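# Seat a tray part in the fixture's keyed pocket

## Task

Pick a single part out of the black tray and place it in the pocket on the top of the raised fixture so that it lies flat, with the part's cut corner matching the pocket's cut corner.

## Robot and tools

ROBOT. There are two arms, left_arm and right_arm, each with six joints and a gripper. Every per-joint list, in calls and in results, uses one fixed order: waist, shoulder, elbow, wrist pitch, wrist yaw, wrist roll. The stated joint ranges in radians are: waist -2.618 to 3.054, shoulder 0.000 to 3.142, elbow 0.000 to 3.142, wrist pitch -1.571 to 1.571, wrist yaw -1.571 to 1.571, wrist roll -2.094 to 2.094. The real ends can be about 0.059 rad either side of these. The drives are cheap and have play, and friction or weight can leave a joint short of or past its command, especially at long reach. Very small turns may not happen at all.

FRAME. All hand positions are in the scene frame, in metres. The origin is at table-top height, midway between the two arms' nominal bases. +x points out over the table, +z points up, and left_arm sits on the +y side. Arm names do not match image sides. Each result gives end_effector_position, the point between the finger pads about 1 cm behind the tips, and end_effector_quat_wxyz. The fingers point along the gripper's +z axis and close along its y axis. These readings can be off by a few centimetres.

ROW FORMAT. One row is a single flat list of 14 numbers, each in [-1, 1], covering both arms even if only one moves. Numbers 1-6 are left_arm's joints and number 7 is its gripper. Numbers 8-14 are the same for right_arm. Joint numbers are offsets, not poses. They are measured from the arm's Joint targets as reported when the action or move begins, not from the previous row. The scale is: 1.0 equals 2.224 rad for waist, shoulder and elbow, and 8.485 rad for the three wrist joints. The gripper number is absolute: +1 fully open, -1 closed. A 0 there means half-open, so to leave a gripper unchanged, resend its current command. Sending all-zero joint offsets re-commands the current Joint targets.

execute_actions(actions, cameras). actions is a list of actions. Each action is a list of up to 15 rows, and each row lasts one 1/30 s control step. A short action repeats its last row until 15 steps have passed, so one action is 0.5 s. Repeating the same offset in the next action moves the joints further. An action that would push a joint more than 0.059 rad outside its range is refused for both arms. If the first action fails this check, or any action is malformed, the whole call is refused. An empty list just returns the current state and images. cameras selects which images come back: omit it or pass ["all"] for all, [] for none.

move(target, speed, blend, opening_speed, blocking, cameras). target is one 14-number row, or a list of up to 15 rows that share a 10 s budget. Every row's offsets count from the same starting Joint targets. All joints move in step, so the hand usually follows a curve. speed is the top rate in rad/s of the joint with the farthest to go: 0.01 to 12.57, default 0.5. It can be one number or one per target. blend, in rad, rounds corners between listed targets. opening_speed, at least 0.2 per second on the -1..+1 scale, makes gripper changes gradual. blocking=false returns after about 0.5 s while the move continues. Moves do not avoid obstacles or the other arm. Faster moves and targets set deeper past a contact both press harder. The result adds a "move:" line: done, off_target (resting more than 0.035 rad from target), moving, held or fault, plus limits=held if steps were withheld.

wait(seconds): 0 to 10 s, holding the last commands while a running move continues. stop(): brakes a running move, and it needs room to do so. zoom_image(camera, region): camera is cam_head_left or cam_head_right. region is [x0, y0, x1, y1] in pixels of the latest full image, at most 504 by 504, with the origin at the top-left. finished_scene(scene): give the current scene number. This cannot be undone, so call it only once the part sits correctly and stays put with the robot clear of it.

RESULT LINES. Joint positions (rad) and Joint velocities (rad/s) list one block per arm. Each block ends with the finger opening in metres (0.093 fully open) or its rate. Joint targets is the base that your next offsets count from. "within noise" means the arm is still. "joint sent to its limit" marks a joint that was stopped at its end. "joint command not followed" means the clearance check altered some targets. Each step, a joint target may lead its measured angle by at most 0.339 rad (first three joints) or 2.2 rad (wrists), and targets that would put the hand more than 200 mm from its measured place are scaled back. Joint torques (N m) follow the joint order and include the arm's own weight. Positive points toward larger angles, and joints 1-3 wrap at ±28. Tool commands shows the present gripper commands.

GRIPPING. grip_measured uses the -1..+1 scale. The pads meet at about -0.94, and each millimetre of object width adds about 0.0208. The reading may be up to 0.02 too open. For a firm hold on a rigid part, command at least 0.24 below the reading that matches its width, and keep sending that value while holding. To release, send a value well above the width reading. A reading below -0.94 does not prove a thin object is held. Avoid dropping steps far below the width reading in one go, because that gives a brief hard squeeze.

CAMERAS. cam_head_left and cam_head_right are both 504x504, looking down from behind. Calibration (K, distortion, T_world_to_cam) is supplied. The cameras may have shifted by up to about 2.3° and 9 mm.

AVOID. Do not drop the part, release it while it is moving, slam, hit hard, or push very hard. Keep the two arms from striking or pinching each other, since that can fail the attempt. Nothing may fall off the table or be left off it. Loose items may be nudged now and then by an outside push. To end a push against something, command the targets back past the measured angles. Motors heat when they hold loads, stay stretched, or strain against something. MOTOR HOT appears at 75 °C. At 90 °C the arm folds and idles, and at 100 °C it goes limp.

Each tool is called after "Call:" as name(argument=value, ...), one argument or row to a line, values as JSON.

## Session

Call:
execute_actions(
  actions=[],
)

Call:
zoom_image(
  camera="cam_head_left",
  region=[220, 230, 470, 400],
)

Call:
zoom_image(
  camera="cam_head_right",
  region=[200, 230, 450, 400],
)

Scene clock: 0.00 s.
left_arm: end_effector_position=(+0.4156, +0.3669, +0.0745) grip_measured=+1.000 end_effector_quat_wxyz=(+0.538, -0.035, +0.841, +0.034) | right_arm: end_effector_position=(+0.3835, -0.2281, +0.0765) grip_measured=+1.000 end_effector_quat_wxyz=(+0.581, +0.015, +0.812, -0.045)
Joint positions: left_arm=[-0.017 1.558 0.394 0.729 -0.122 -0.037 0.093] | right_arm=[0.059 1.617 0.295 0.992 0.153 -0.007 0.093]
Joint velocities: within noise
Joint torques (N m): no reading
Motor temperatures (°C): left_arm=[27 29 28 29 28 28 25] | right_arm=[25 33 32 30 27 30 28]
Heat: left arm: 29 °C; right arm: 33 °C.
Joint targets: left_arm=[-0.017 1.551 0.402 0.734 -0.128 -0.041] | right_arm=[0.058 1.614 0.299 0.991 0.158 -0.002]
Tool commands: left_gripper/opening=+1.0 right_gripper/opening=+1.0

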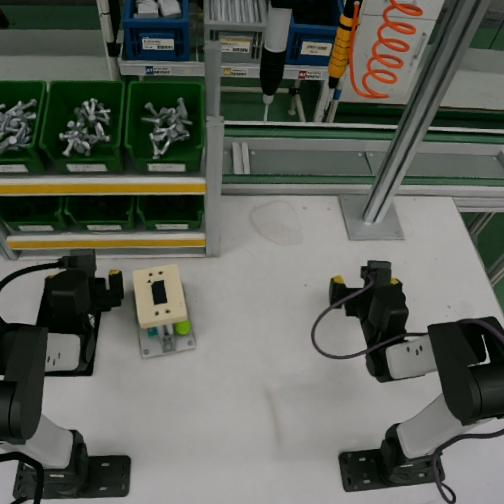

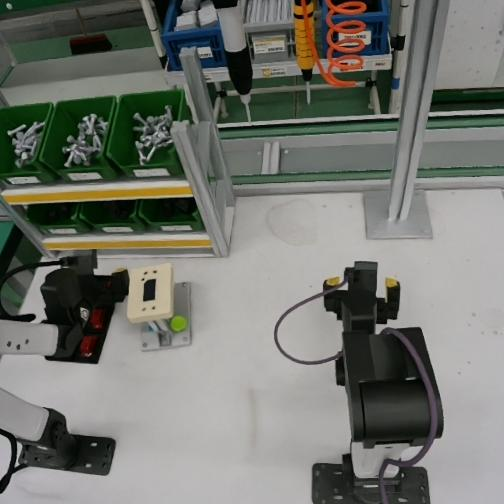

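Scaled by 2.016 from the camera's 504x504 image, which has a finer 720x720 frame.

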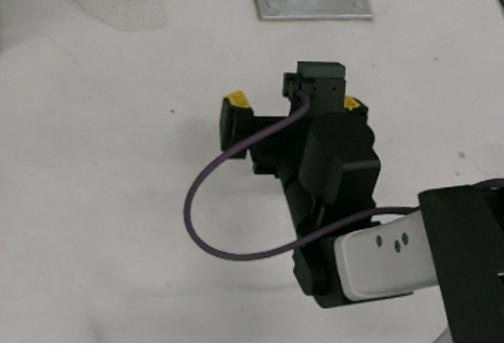

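Scaled by 2.016 from the camera's 504x504 image, which has a finer 720x720 frame.

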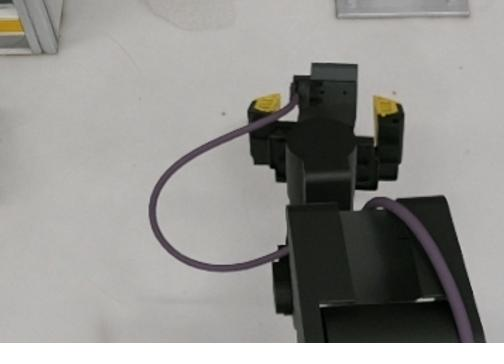

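Call:
zoom_image(
  camera="cam_head_left",
  region=[30, 240, 210, 390],
)

Call:
zoom_image(
  camera="cam_head_right",
  region=[20, 240, 200, 390],
)

Scaled by 2.800 from the camera's 504x504 image, which has a finer 720x720 frame.

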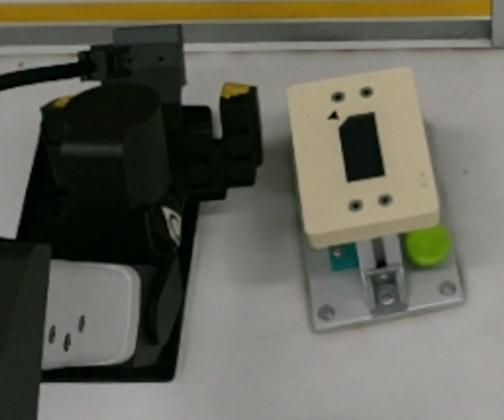

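Scaled by 2.800 from the camera's 504x504 image, which has a finer 720x720 frame.

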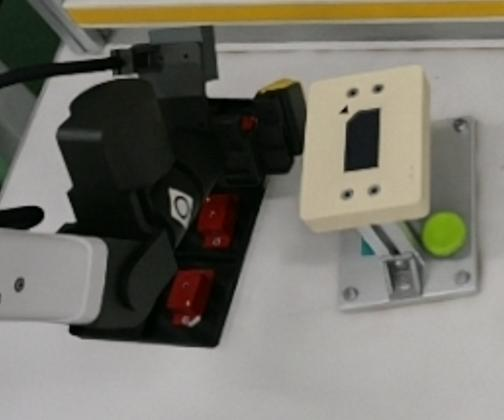

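Call:
move(
  target=[
    [0,-0.18,0,0,0,0,1,0,0,0,0,0,0,1],
    [0.45,-0.18,0,0,0.0151,0.0048,0.5,0,0,0,0,0,0,1],
  ],
  speed=0.8,
  blend=0.1,
)

Call:
zoom_image(
  camera="cam_head_left",
  region=[30, 270, 120, 380],
)

Call:
zoom_image(
  camera="cam_head_right",
  region=[40, 260, 140, 370],
)

Call:
zoom_image(
  camera="cam_head_left",
  region=[128, 258, 198, 338],
)

Call:
zoom_image(
  camera="cam_head_right",
  region=[118, 258, 188, 338],
)

Scene clock: 26.37 s.
left_arm: end_effector_position=(+0.2415, +0.6667, +0.2186) grip_measured=+0.502 end_effector_quat_wxyz=(+0.617, -0.341, +0.636, +0.314) | right_arm: end_effector_position=(+0.3835, -0.2281, +0.0765) grip_measured=+1.000 end_effector_quat_wxyz=(+0.581, +0.015, +0.812, -0.045)
Joint positions: left_arm=[0.98 1.162 0.394 0.727 0.002 -0.021 0.069] | right_arm=[0.059 1.617 0.295 0.992 0.153 -0.007 0.093]
Joint velocities: within noise
Joint torques (N m): left_arm=[0.47 -4.08 7.39 2.24 0.15 0.15] | right_arm=[0.35 -5.7 5.37 2.09 -0.03 0.07]
Motor temperatures (°C): left_arm=[27 31 31 32 28 28 25] | right_arm=[25 34 34 38 27 30 28]
Heat: left arm: 32 °C; right arm: 38 °C.
Joint targets: left_arm=[0.985 1.151 0.402 0.734 0.000 -0.001] | right_arm=[0.058 1.614 0.299 0.991 0.158 -0.002]
move: done

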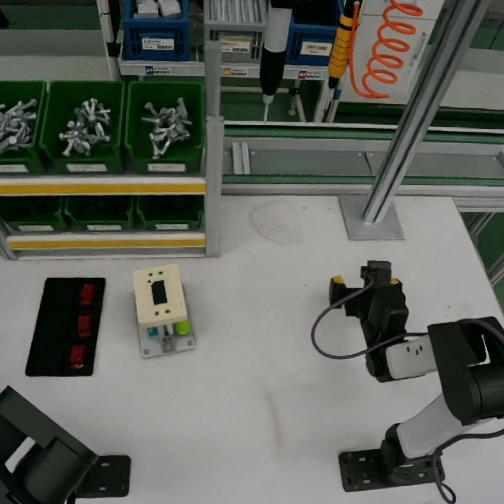

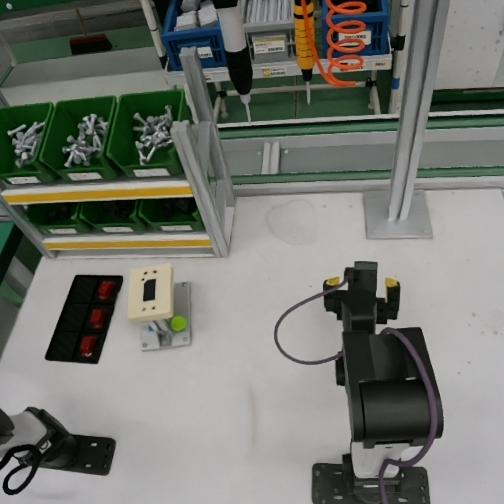

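Scaled by 4.582 from the camera's 504x504 image, which has a finer 720x720 frame.

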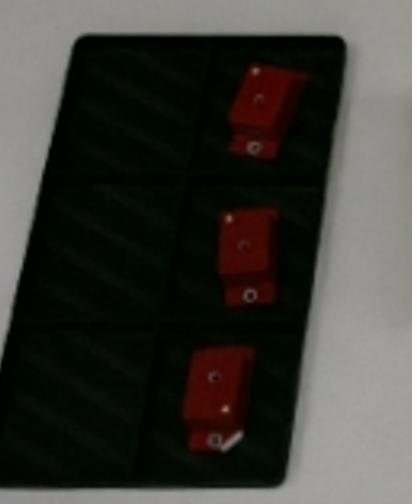

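Scaled by 4.582 from the camera's 504x504 image, which has a finer 720x720 frame.

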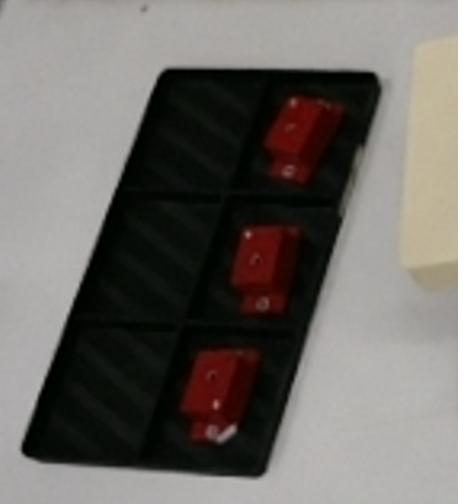

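Scaled by 6.300 from the camera's 504x504 image, which has a finer 720x720 frame.

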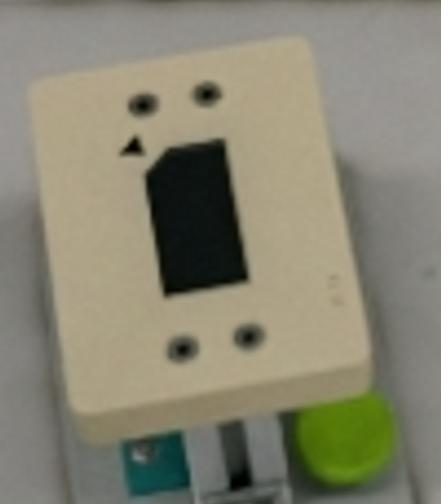

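Scaled by 6.300 from the camera's 504x504 image, which has a finer 720x720 frame.

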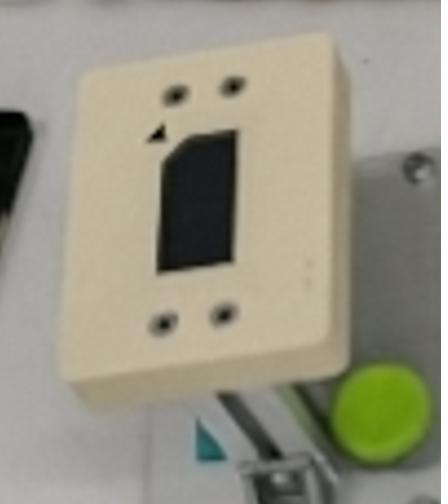

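Call:
zoom_image(
  camera="cam_head_left",
  region=[66, 306, 106, 346],
)

Call:
zoom_image(
  camera="cam_head_right",
  region=[78, 298, 118, 338],
)

Call:
zoom_image(
  camera="cam_head_left",
  region=[66, 276, 106, 316],
)

Call:
zoom_image(
  camera="cam_head_right",
  region=[86, 272, 126, 312],
)

Scaled by 12.600 from the camera's 504x504 image, which has a finer 720x720 frame.

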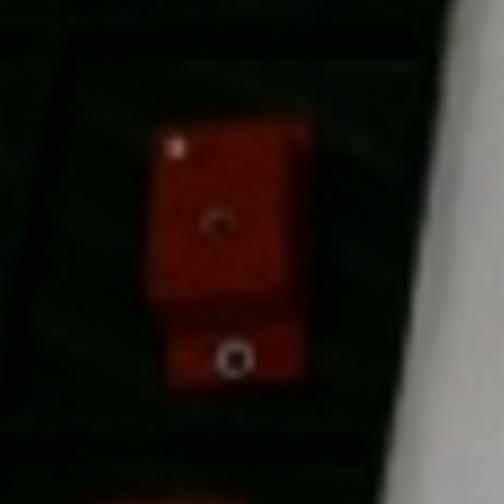

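Scaled by 12.600 from the camera's 504x504 image, which has a finer 720x720 frame.

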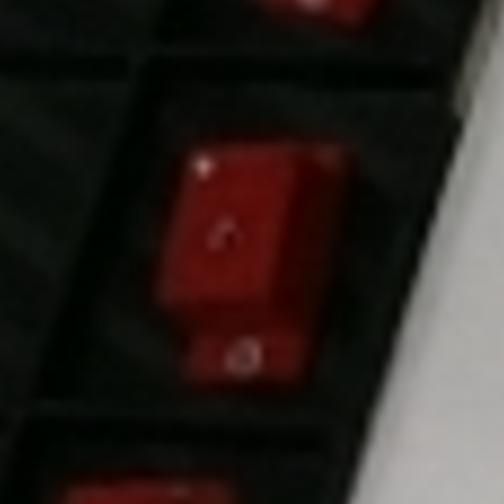

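Scaled by 12.600 from the camera's 504x504 image, which has a finer 720x720 frame.

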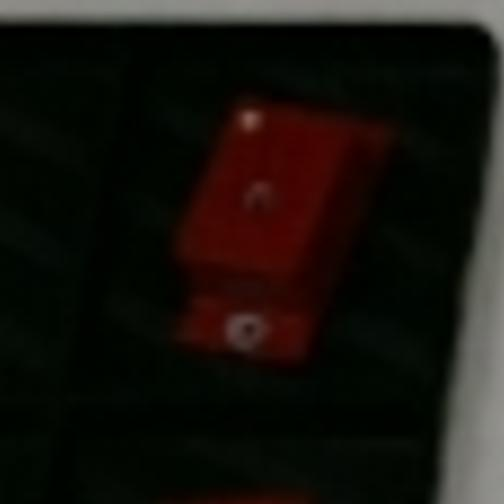

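Scaled by 12.600 from the camera's 504x504 image, which has a finer 720x720 frame.

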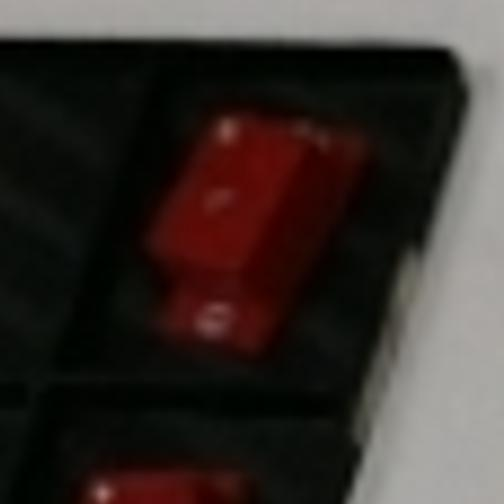

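Call:
move(
  target=[-0.4168,0.2547,0.393,-0.22,0,-0.0013,0.6,0,0,0,0,0,0,1],
  speed=0.8,
)

Call:
zoom_image(
  camera="cam_head_left",
  region=[50, 270, 130, 350],
)

Call:
zoom_image(
  camera="cam_head_right",
  region=[50, 260, 140, 350],
)

Scene clock: 135.97 s.
left_arm: end_effector_position=(+0.3263, +0.3715, +0.0776) grip_measured=+0.598 end_effector_quat_wxyz=(-0.006, -0.034, +0.999, -0.002) | right_arm: end_effector_position=(+0.3835, -0.2281, +0.0765) grip_measured=+1.000 end_effector_quat_wxyz=(+0.581, +0.015, +0.812, -0.045)
Joint positions: left_arm=[0.061 1.706 1.245 -1.123 0.003 -0.021 0.074] | right_arm=[0.059 1.617 0.295 0.992 0.153 -0.007 0.093]
Joint velocities: within noise
Joint torques (N m): left_arm=[-0.17 -5.72 8.32 0.21 0.12 0.01] | right_arm=[0.36 -5.7 5.35 2.09 -0.03 0.07]
Motor temperatures (°C): left_arm=[27 30 36 35 28 28 25] | right_arm=[25 36 35 47 27 30 28]
Heat: left arm: 36 °C; right arm: 47 °C.
Joint targets: left_arm=[0.057 1.717 1.276 -1.132 0.000 -0.012] | right_arm=[0.058 1.614 0.299 0.991 0.158 -0.002]
move: done

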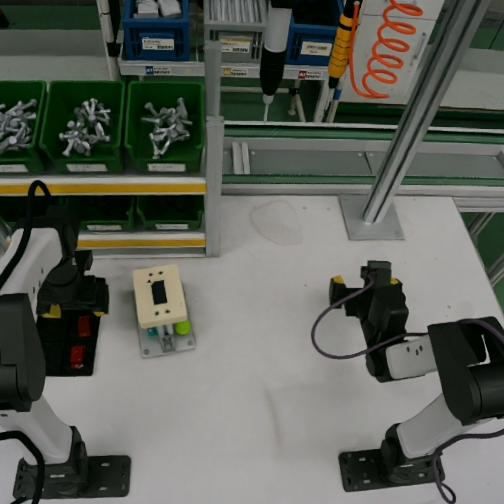

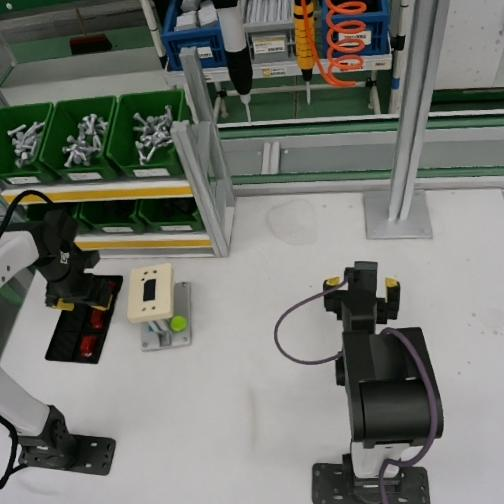

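Scaled by 6.300 from the camera's 504x504 image, which has a finer 720x720 frame.

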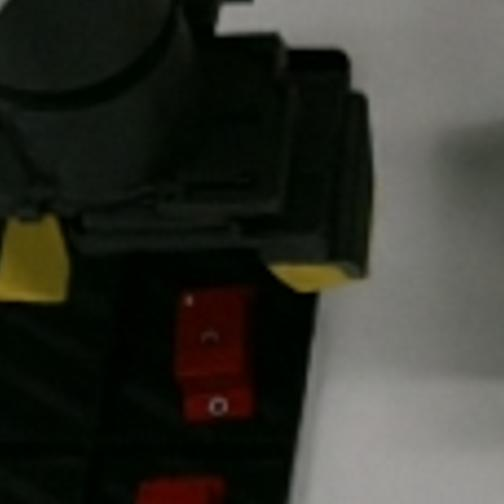

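Scaled by 5.600 from the camera's 504x504 image, which has a finer 720x720 frame.

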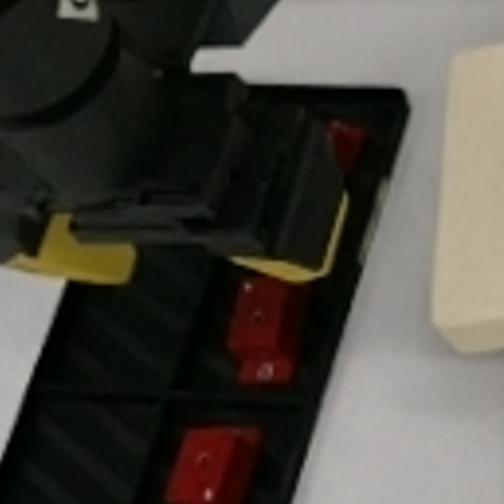

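Call:
zoom_image(
  camera="cam_head_left",
  region=[25, 240, 115, 330],
)

Call:
zoom_image(
  camera="cam_head_right",
  region=[35, 240, 125, 330],
)

Scaled by 5.600 from the camera's 504x504 image, which has a finer 720x720 frame.

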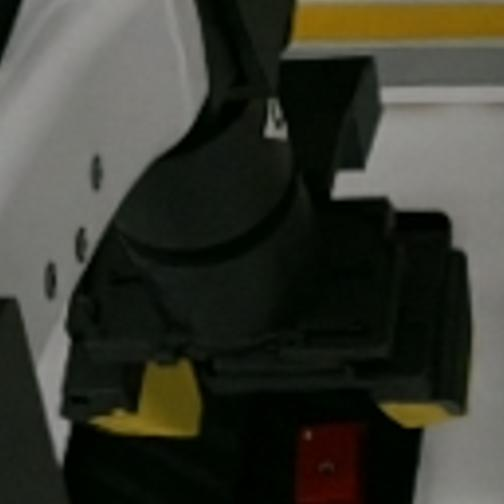

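Scaled by 5.600 from the camera's 504x504 image, which has a finer 720x720 frame.

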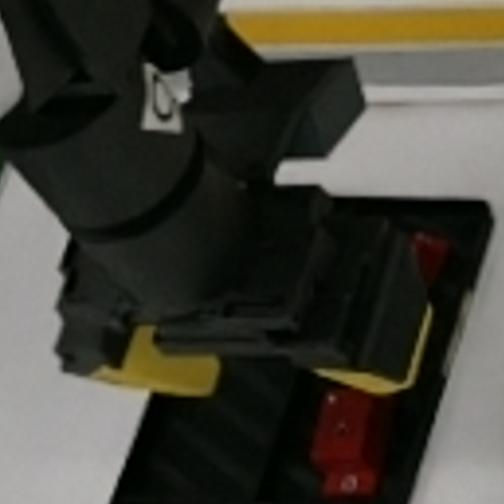

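Call:
move(
  target=[0,0.02765,-0.08696,0.03088,0,-0.00471,0.6,0,0,0,0,0,0,1],
  speed=0.3,
)

Call:
zoom_image(
  camera="cam_head_left",
  region=[30, 270, 120, 360],
)

Call:
zoom_image(
  camera="cam_head_right",
  region=[50, 260, 140, 350],
)

Scene clock: 231.30 s.
left_arm: end_effector_position=(+0.3238, +0.3713, +0.0241) grip_measured=+0.598 end_effector_quat_wxyz=(-0.009, -0.047, +0.999, -0.002) | right_arm: end_effector_position=(+0.3835, -0.2281, +0.0765) grip_measured=+1.000 end_effector_quat_wxyz=(+0.581, +0.015, +0.812, -0.045)
Joint positions: left_arm=[0.06 1.768 1.094 -0.916 0.003 -0.047 0.074] | right_arm=[0.059 1.617 0.295 0.992 0.153 -0.007 0.093]
Joint velocities: within noise
Joint torques (N m): left_arm=[-0.12 -5.94 4.46 0.74 0.11 -0.13] | right_arm=[0.35 -5.71 5.35 2.09 -0.03 0.07]
Motor temperatures (°C): left_arm=[26 32 40 30 28 28 25] | right_arm=[25 35 35 52 27 30 27]
Heat: left arm: 40 °C; right arm: 52 °C.
Joint targets: left_arm=[0.057 1.779 1.082 -0.870 0.000 -0.052] | right_arm=[0.058 1.614 0.299 0.991 0.158 -0.002]
move: off_target (left_arm); left_arm: the wrist pitch is farthest, 0.046 rad from its target

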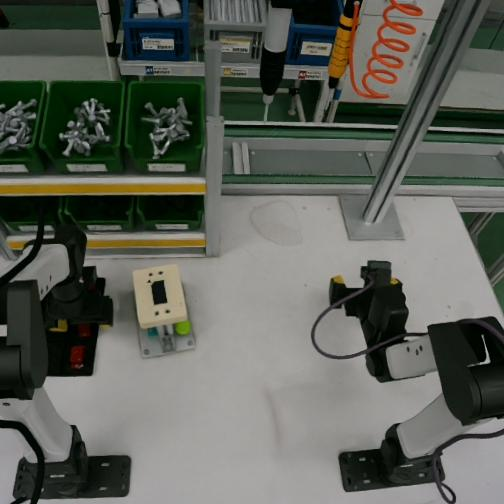

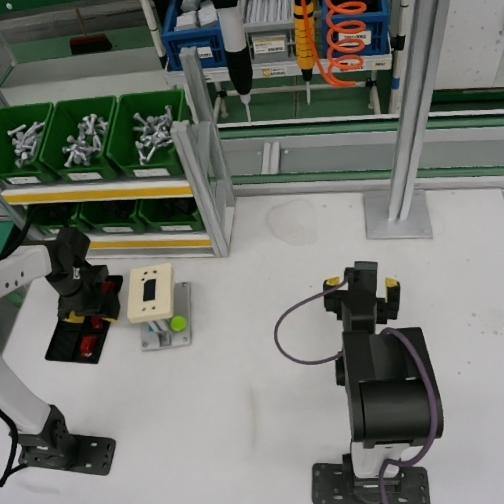

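Scaled by 5.600 from the camera's 504x504 image, which has a finer 720x720 frame.

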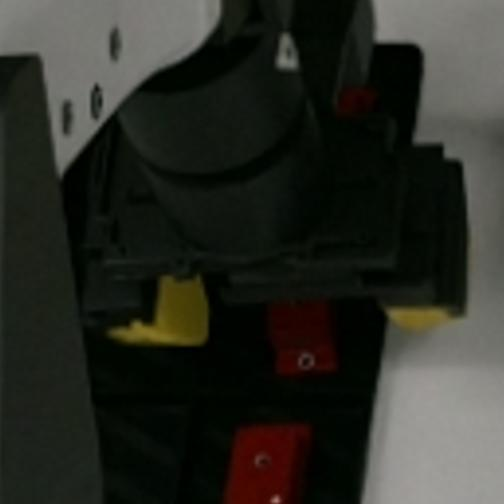

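Scaled by 5.600 from the camera's 504x504 image, which has a finer 720x720 frame.

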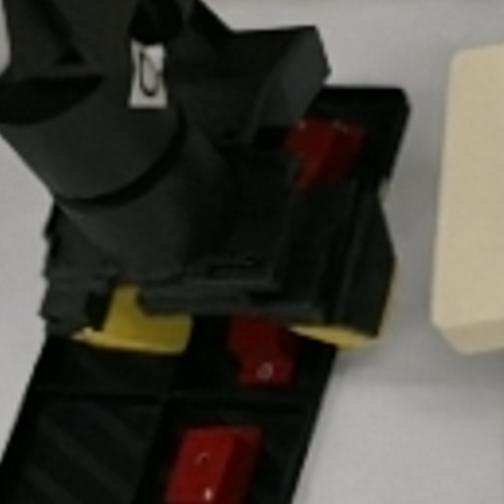

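Call:
move(
  target=[
    [0,0,0,0.00236,0,0,0.6,0,0,0,0,0,0,1],
    [0,0,0,0.00236,0,0,-0.75,0,0,0,0,0,0,1],
  ],
  speed=0.1,
  opening_speed=0.5,
)

Call:
zoom_image(
  camera="cam_head_left",
  region=[30, 270, 120, 360],
)

Call:
zoom_image(
  camera="cam_head_right",
  region=[50, 260, 140, 350],
)

Scene clock: 247.47 s.
left_arm: end_effector_position=(+0.3350, +0.3708, +0.0242) grip_measured=-0.560 end_effector_quat_wxyz=(+0.014, -0.042, +0.999, -0.004) | right_arm: end_effector_position=(+0.3835, -0.2281, +0.0765) grip_measured=+1.000 end_effector_quat_wxyz=(+0.581, +0.015, +0.812, -0.045)
Joint positions: left_arm=[0.059 1.768 1.094 -0.87 0.008 -0.04 0.018] | right_arm=[0.059 1.617 0.295 0.992 0.153 -0.007 0.093]
Joint velocities: within noise
Joint torques (N m): left_arm=[-0.02 -5.98 4.62 0.57 0.08 -0.09] | right_arm=[0.35 -5.71 5.35 2.1 -0.03 0.07]
Motor temperatures (°C): left_arm=[26 32 38 30 28 28 25] | right_arm=[25 35 35 53 27 30 27]
Heat: left arm: 38 °C; right arm: 53 °C.
Joint targets: left_arm=[0.057 1.779 1.082 -0.850 0.000 -0.052] | right_arm=[0.058 1.614 0.299 0.991 0.158 -0.002]
move: done; target 2's new numbers were sent with left_arm's wrist pitch 0.064 rad from that target

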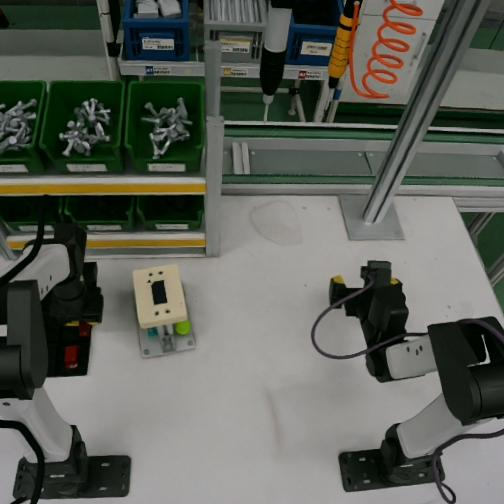

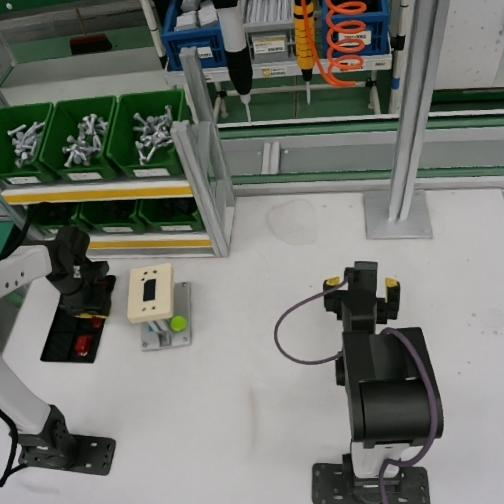

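Scaled by 5.600 from the camera's 504x504 image, which has a finer 720x720 frame.

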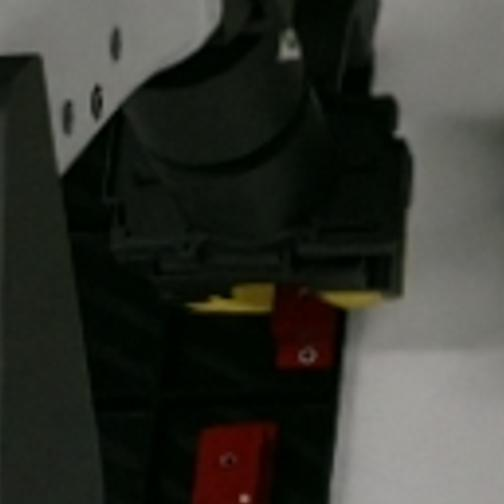

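Scaled by 5.600 from the camera's 504x504 image, which has a finer 720x720 frame.

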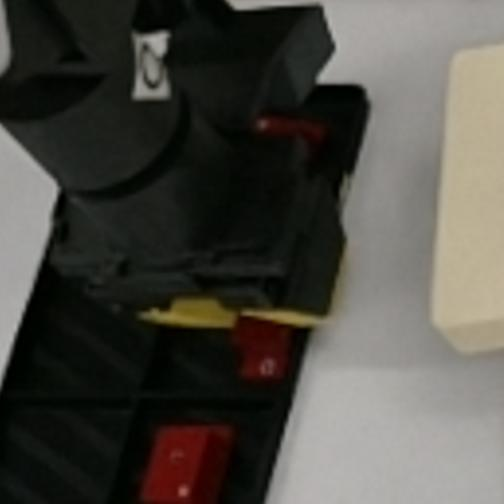

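Call:
zoom_image(
  camera="cam_head_right",
  region=[70, 320, 120, 370],
)

Call:
zoom_image(
  camera="cam_head_left",
  region=[60, 335, 110, 385],
)

Scaled by 10.080 from the camera's 504x504 image, which has a finer 720x720 frame.

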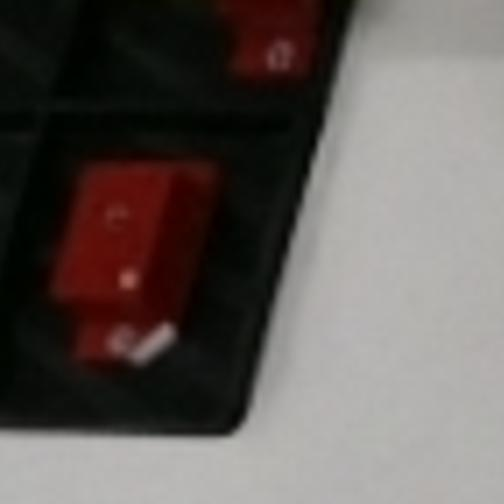

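Scaled by 10.080 from the camera's 504x504 image, which has a finer 720x720 frame.

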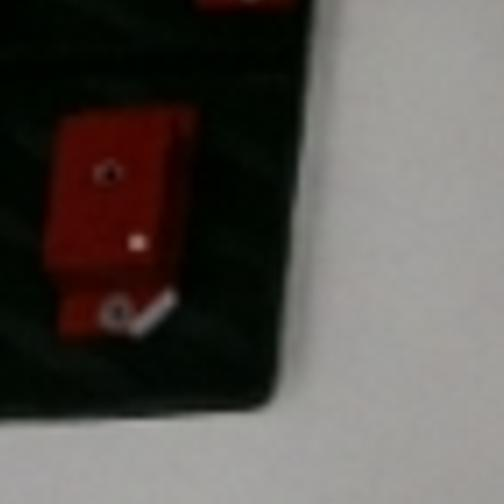

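Call:
move(
  target=[
    [0,0,0,0,0,0,0.2,0,0,0,0,0,0,1],
    [0,0,0.03058,-0.01049,0,0,0.2,0,0,0,0,0,0,1],
  ],
  speed=0.15,
  opening_speed=0.8,
)

Call:
zoom_image(
  camera="cam_head_left",
  region=[40, 280, 120, 360],
)

Call:
zoom_image(
  camera="cam_head_right",
  region=[50, 270, 130, 350],
)

Scene clock: 306.43 s.
left_arm: end_effector_position=(+0.3308, +0.3706, +0.0309) grip_measured=+0.198 end_effector_quat_wxyz=(-0.001, -0.042, +0.999, -0.004) | right_arm: end_effector_position=(+0.3835, -0.2281, +0.0765) grip_measured=+1.000 end_effector_quat_wxyz=(+0.581, +0.015, +0.812, -0.045)
Joint positions: left_arm=[0.059 1.768 1.124 -0.93 0.008 -0.04 0.055] | right_arm=[0.059 1.617 0.295 0.992 0.153 -0.007 0.093]
Joint velocities: within noise
Joint torques (N m): left_arm=[-0.03 -6.04 7.68 0.22 0.07 -0.1] | right_arm=[0.35 -5.7 5.37 2.09 -0.03 0.07]
Motor temperatures (°C): left_arm=[26 33 35 29 28 28 26] | right_arm=[25 35 35 55 27 30 27]
Heat: left arm: 35 °C; right arm: 55 °C.
Joint targets: left_arm=[0.057 1.779 1.150 -0.939 0.000 -0.052] | right_arm=[0.058 1.614 0.299 0.991 0.158 -0.002]
move: done

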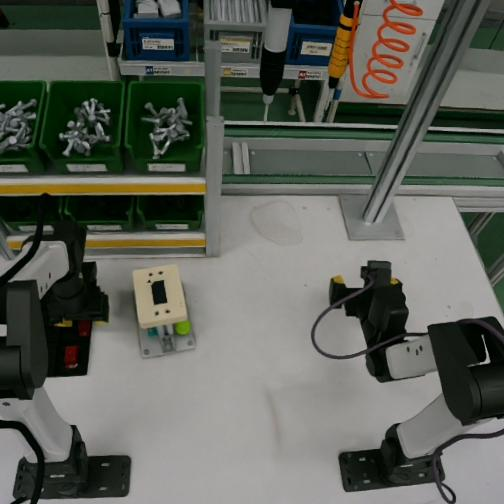

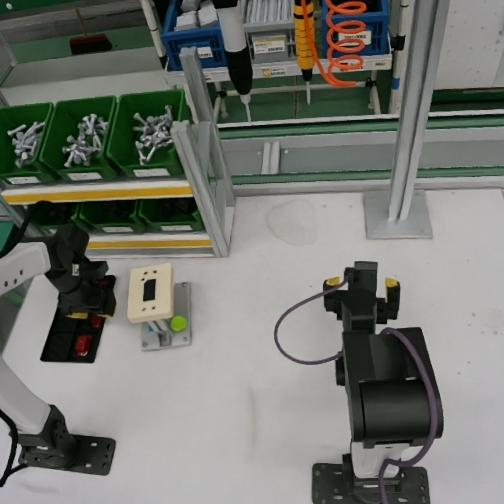

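Scaled by 6.300 from the camera's 504x504 image, which has a finer 720x720 frame.

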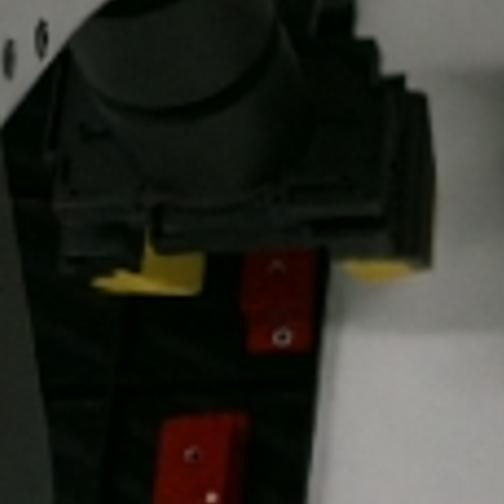

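Scaled by 6.300 from the camera's 504x504 image, which has a finer 720x720 frame.

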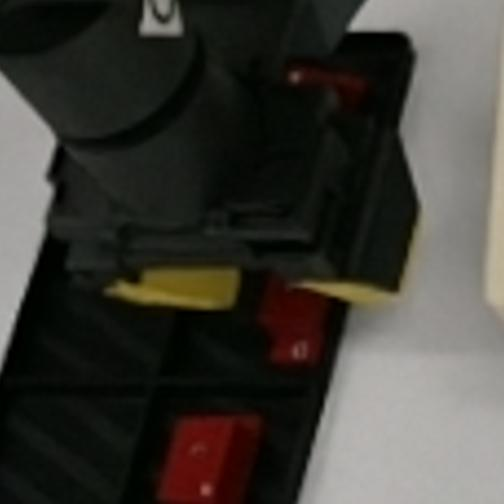

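Call:
move(
  target=[0,0,0,0,0,0,-0.75,0,0,0,0,0,0,1],
  opening_speed=0.5,
)

Call:
zoom_image(
  camera="cam_head_left",
  region=[40, 280, 120, 360],
)

Call:
zoom_image(
  camera="cam_head_right",
  region=[50, 270, 130, 350],
)

Scene clock: 317.27 s.
left_arm: end_effector_position=(+0.3303, +0.3721, +0.0309) grip_measured=-0.637 end_effector_quat_wxyz=(-0.002, -0.042, +0.999, +0.001) | right_arm: end_effector_position=(+0.3835, -0.2281, +0.0765) grip_measured=+1.000 end_effector_quat_wxyz=(+0.581, +0.015, +0.812, -0.045)
Joint positions: left_arm=[0.059 1.768 1.124 -0.931 -0.001 -0.04 0.015] | right_arm=[0.059 1.617 0.295 0.992 0.153 -0.007 0.093]
Joint velocities: within noise
Joint torques (N m): left_arm=[-0.05 -5.98 7.72 0.21 0.05 -0.11] | right_arm=[0.35 -5.7 5.37 2.09 -0.03 0.07]
Motor temperatures (°C): left_arm=[26 33 35 29 28 28 26] | right_arm=[25 35 35 55 27 30 27]
Heat: left arm: 35 °C; right arm: 55 °C.
Joint targets: left_arm=[0.057 1.779 1.150 -0.939 0.000 -0.052] | right_arm=[0.058 1.614 0.299 0.991 0.158 -0.002]
move: done

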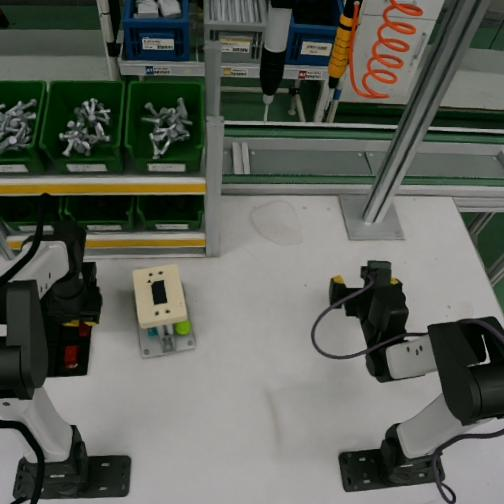

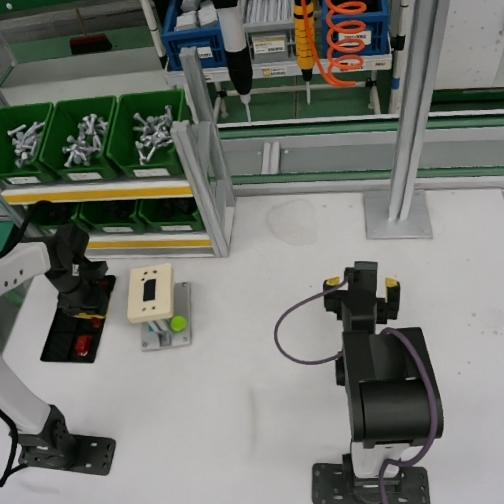

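Scaled by 6.300 from the camera's 504x504 image, which has a finer 720x720 frame.

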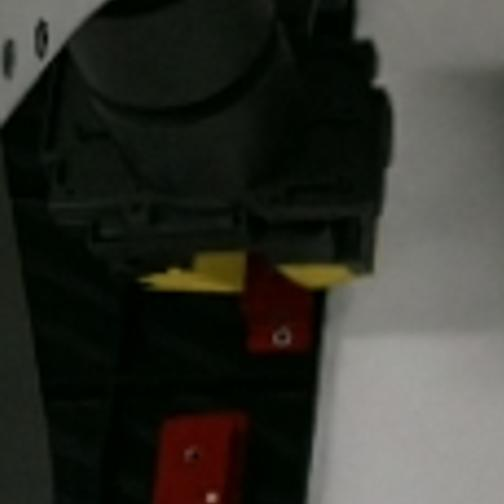

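Scaled by 6.300 from the camera's 504x504 image, which has a finer 720x720 frame.

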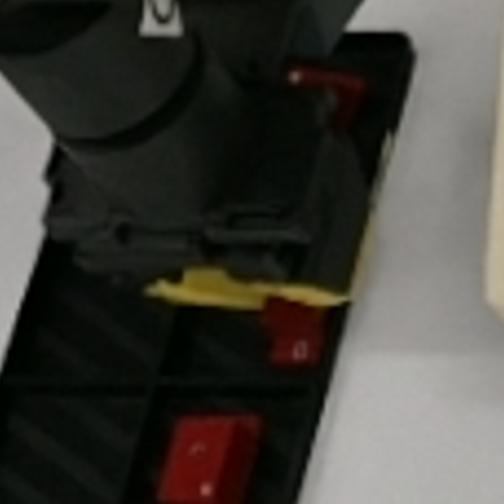

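Call:
move(
  target=[
    [0,-0.0454,0.2262,-0.0674,0,0,-0.75,0,0,0,0,0,0,1],
    [-0.2235,0.0562,0.3341,-0.0712,0,-0.0698,-0.75,0,0,0,0,0,0,1],
  ],
  speed=[0.4, 0.6],
  blend=0.08,
)

Call:
zoom_image(
  camera="cam_head_left",
  region=[140, 270, 190, 320],
)

Call:
zoom_image(
  camera="cam_head_right",
  region=[125, 265, 175, 315],
)

Scene clock: 371.20 s.
left_arm: end_effector_position=(+0.3429, +0.2016, +0.1718) grip_measured=-0.654 end_effector_quat_wxyz=(-0.002, -0.084, +0.996, -0.003) | right_arm: end_effector_position=(+0.3835, -0.2281, +0.0765) grip_measured=+1.000 end_effector_quat_wxyz=(+0.581, +0.015, +0.812, -0.045)
Joint positions: left_arm=[-0.444 1.897 1.859 -1.533 0.006 -0.626 0.014] | right_arm=[0.059 1.617 0.295 0.992 0.153 -0.007 0.093]
Joint velocities: within noise
Joint torques (N m): left_arm=[0.49 -7.57 8.69 0.15 0.04 -0.16] | right_arm=[0.35 -5.71 5.35 2.1 -0.03 0.07]
Motor temperatures (°C): left_arm=[26 33 36 28 28 28 27] | right_arm=[25 35 35 57 27 30 27]
Heat: left arm: 36 °C; right arm: 57 °C.
Joint targets: left_arm=[-0.440 1.904 1.894 -1.543 0.000 -0.644] | right_arm=[0.058 1.614 0.299 0.991 0.158 -0.002]
move: done

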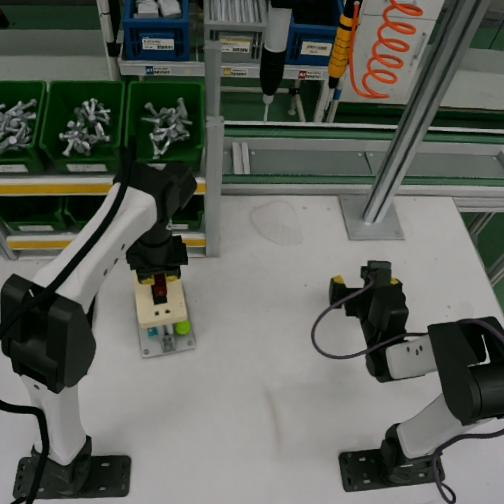

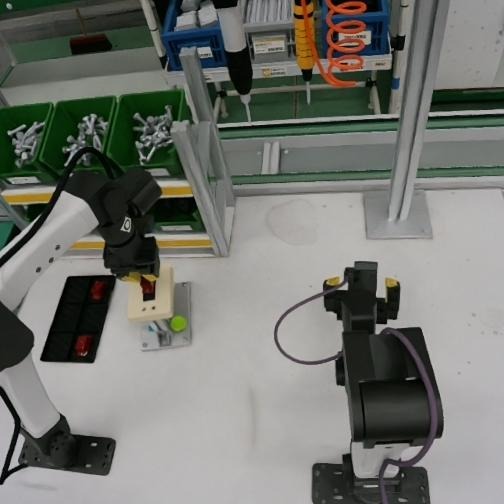

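Scaled by 10.080 from the camera's 504x504 image, which has a finer 720x720 frame.

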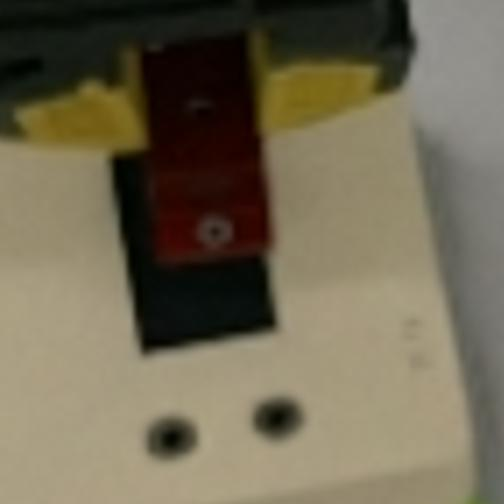

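Scaled by 10.080 from the camera's 504x504 image, which has a finer 720x720 frame.

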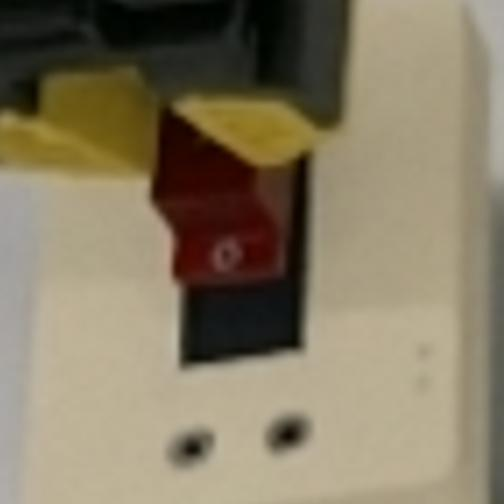

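Call:
zoom_image(
  camera="cam_head_left",
  region=[150, 284, 174, 308],
)

Call:
zoom_image(
  camera="cam_head_right",
  region=[137, 280, 161, 304],
)

Scaled by 21.000 from the camera's 504x504 image, which has a finer 720x720 frame.

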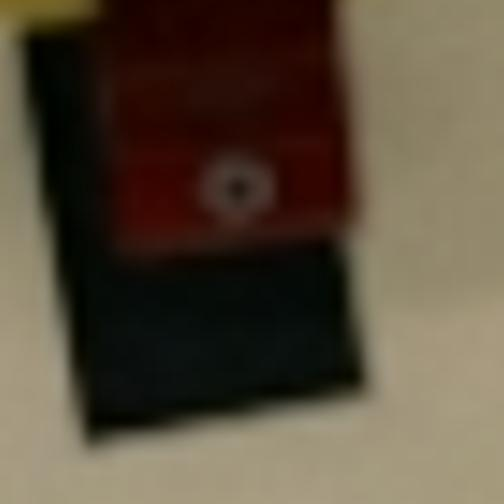

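Scaled by 21.000 from the camera's 504x504 image, which has a finer 720x720 frame.

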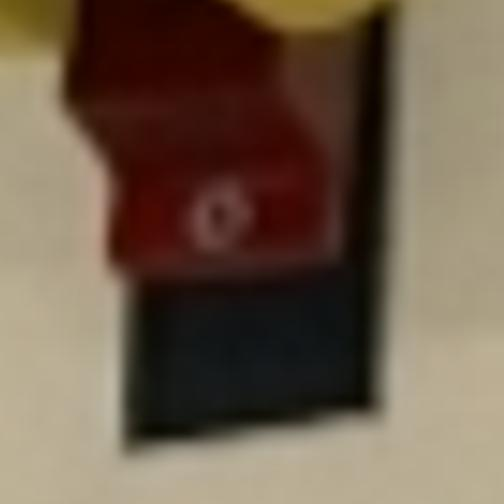

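Call:
move(
  target=[0,-0.0319,-0.0616,0.01049,0,-0.00648,-0.75,0,0,0,0,0,0,1],
  speed=0.15,
)

Call:
zoom_image(
  camera="cam_head_left",
  region=[150, 284, 174, 308],
)

Call:
zoom_image(
  camera="cam_head_right",
  region=[137, 280, 161, 304],
)

Scene clock: 424.03 s.
left_arm: end_effector_position=(+0.3379, +0.2041, +0.1568) grip_measured=-0.654 end_effector_quat_wxyz=(-0.005, -0.111, +0.994, +0.000) | right_arm: end_effector_position=(+0.3835, -0.2281, +0.0765) grip_measured=+1.000 end_effector_quat_wxyz=(+0.581, +0.015, +0.812, -0.045)
Joint positions: left_arm=[-0.444 1.872 1.765 -1.473 0.006 -0.681 0.014] | right_arm=[0.059 1.617 0.295 0.992 0.153 -0.007 0.093]
Joint velocities: within noise
Joint torques (N m): left_arm=[0.46 -11.04 5.19 0.48 0.03 -0.17] | right_arm=[0.35 -5.7 5.35 2.09 -0.03 0.07]
Motor temperatures (°C): left_arm=[26 35 38 27 28 28 28] | right_arm=[25 35 35 59 27 30 27]
Heat: left arm: 38 °C; right arm: 59 °C.
Joint targets: left_arm=[-0.440 1.833 1.756 -1.454 0.000 -0.699] | right_arm=[0.058 1.614 0.299 0.991 0.158 -0.002]
move: off_target (left_arm); left_arm: the shoulder is farthest, 0.039 rad from its target

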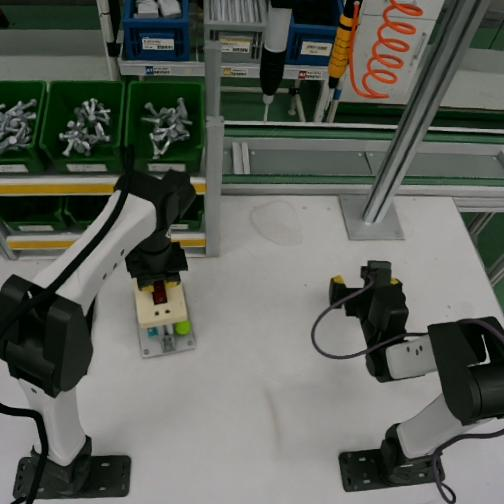

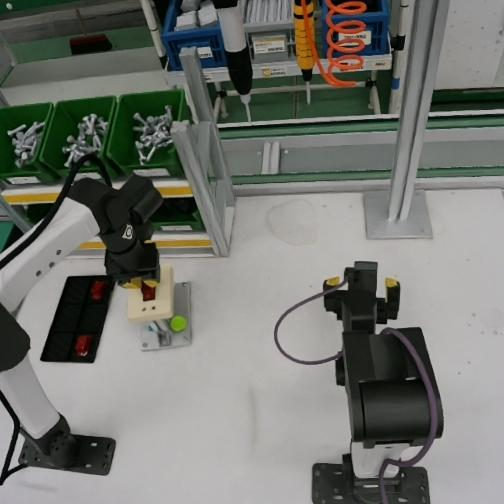

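Scaled by 21.000 from the camera's 504x504 image, which has a finer 720x720 frame.

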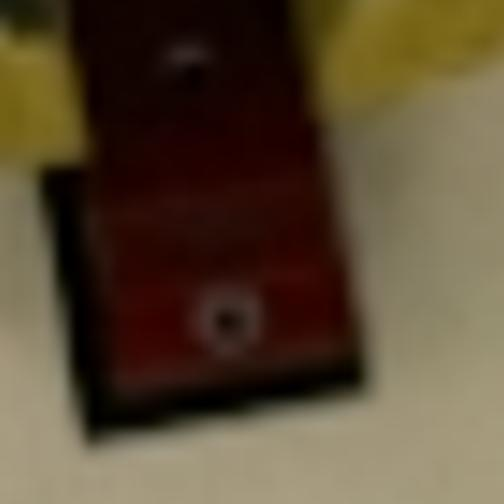

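Scaled by 21.000 from the camera's 504x504 image, which has a finer 720x720 frame.

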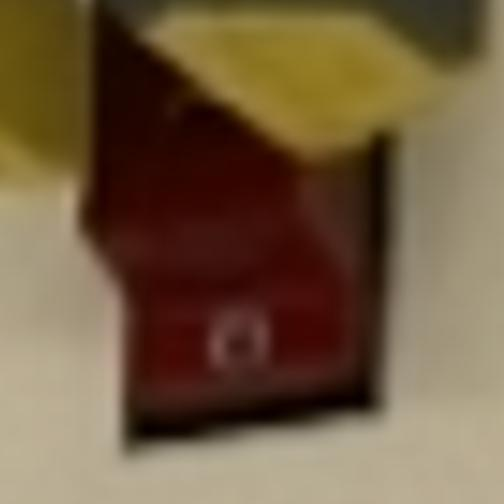

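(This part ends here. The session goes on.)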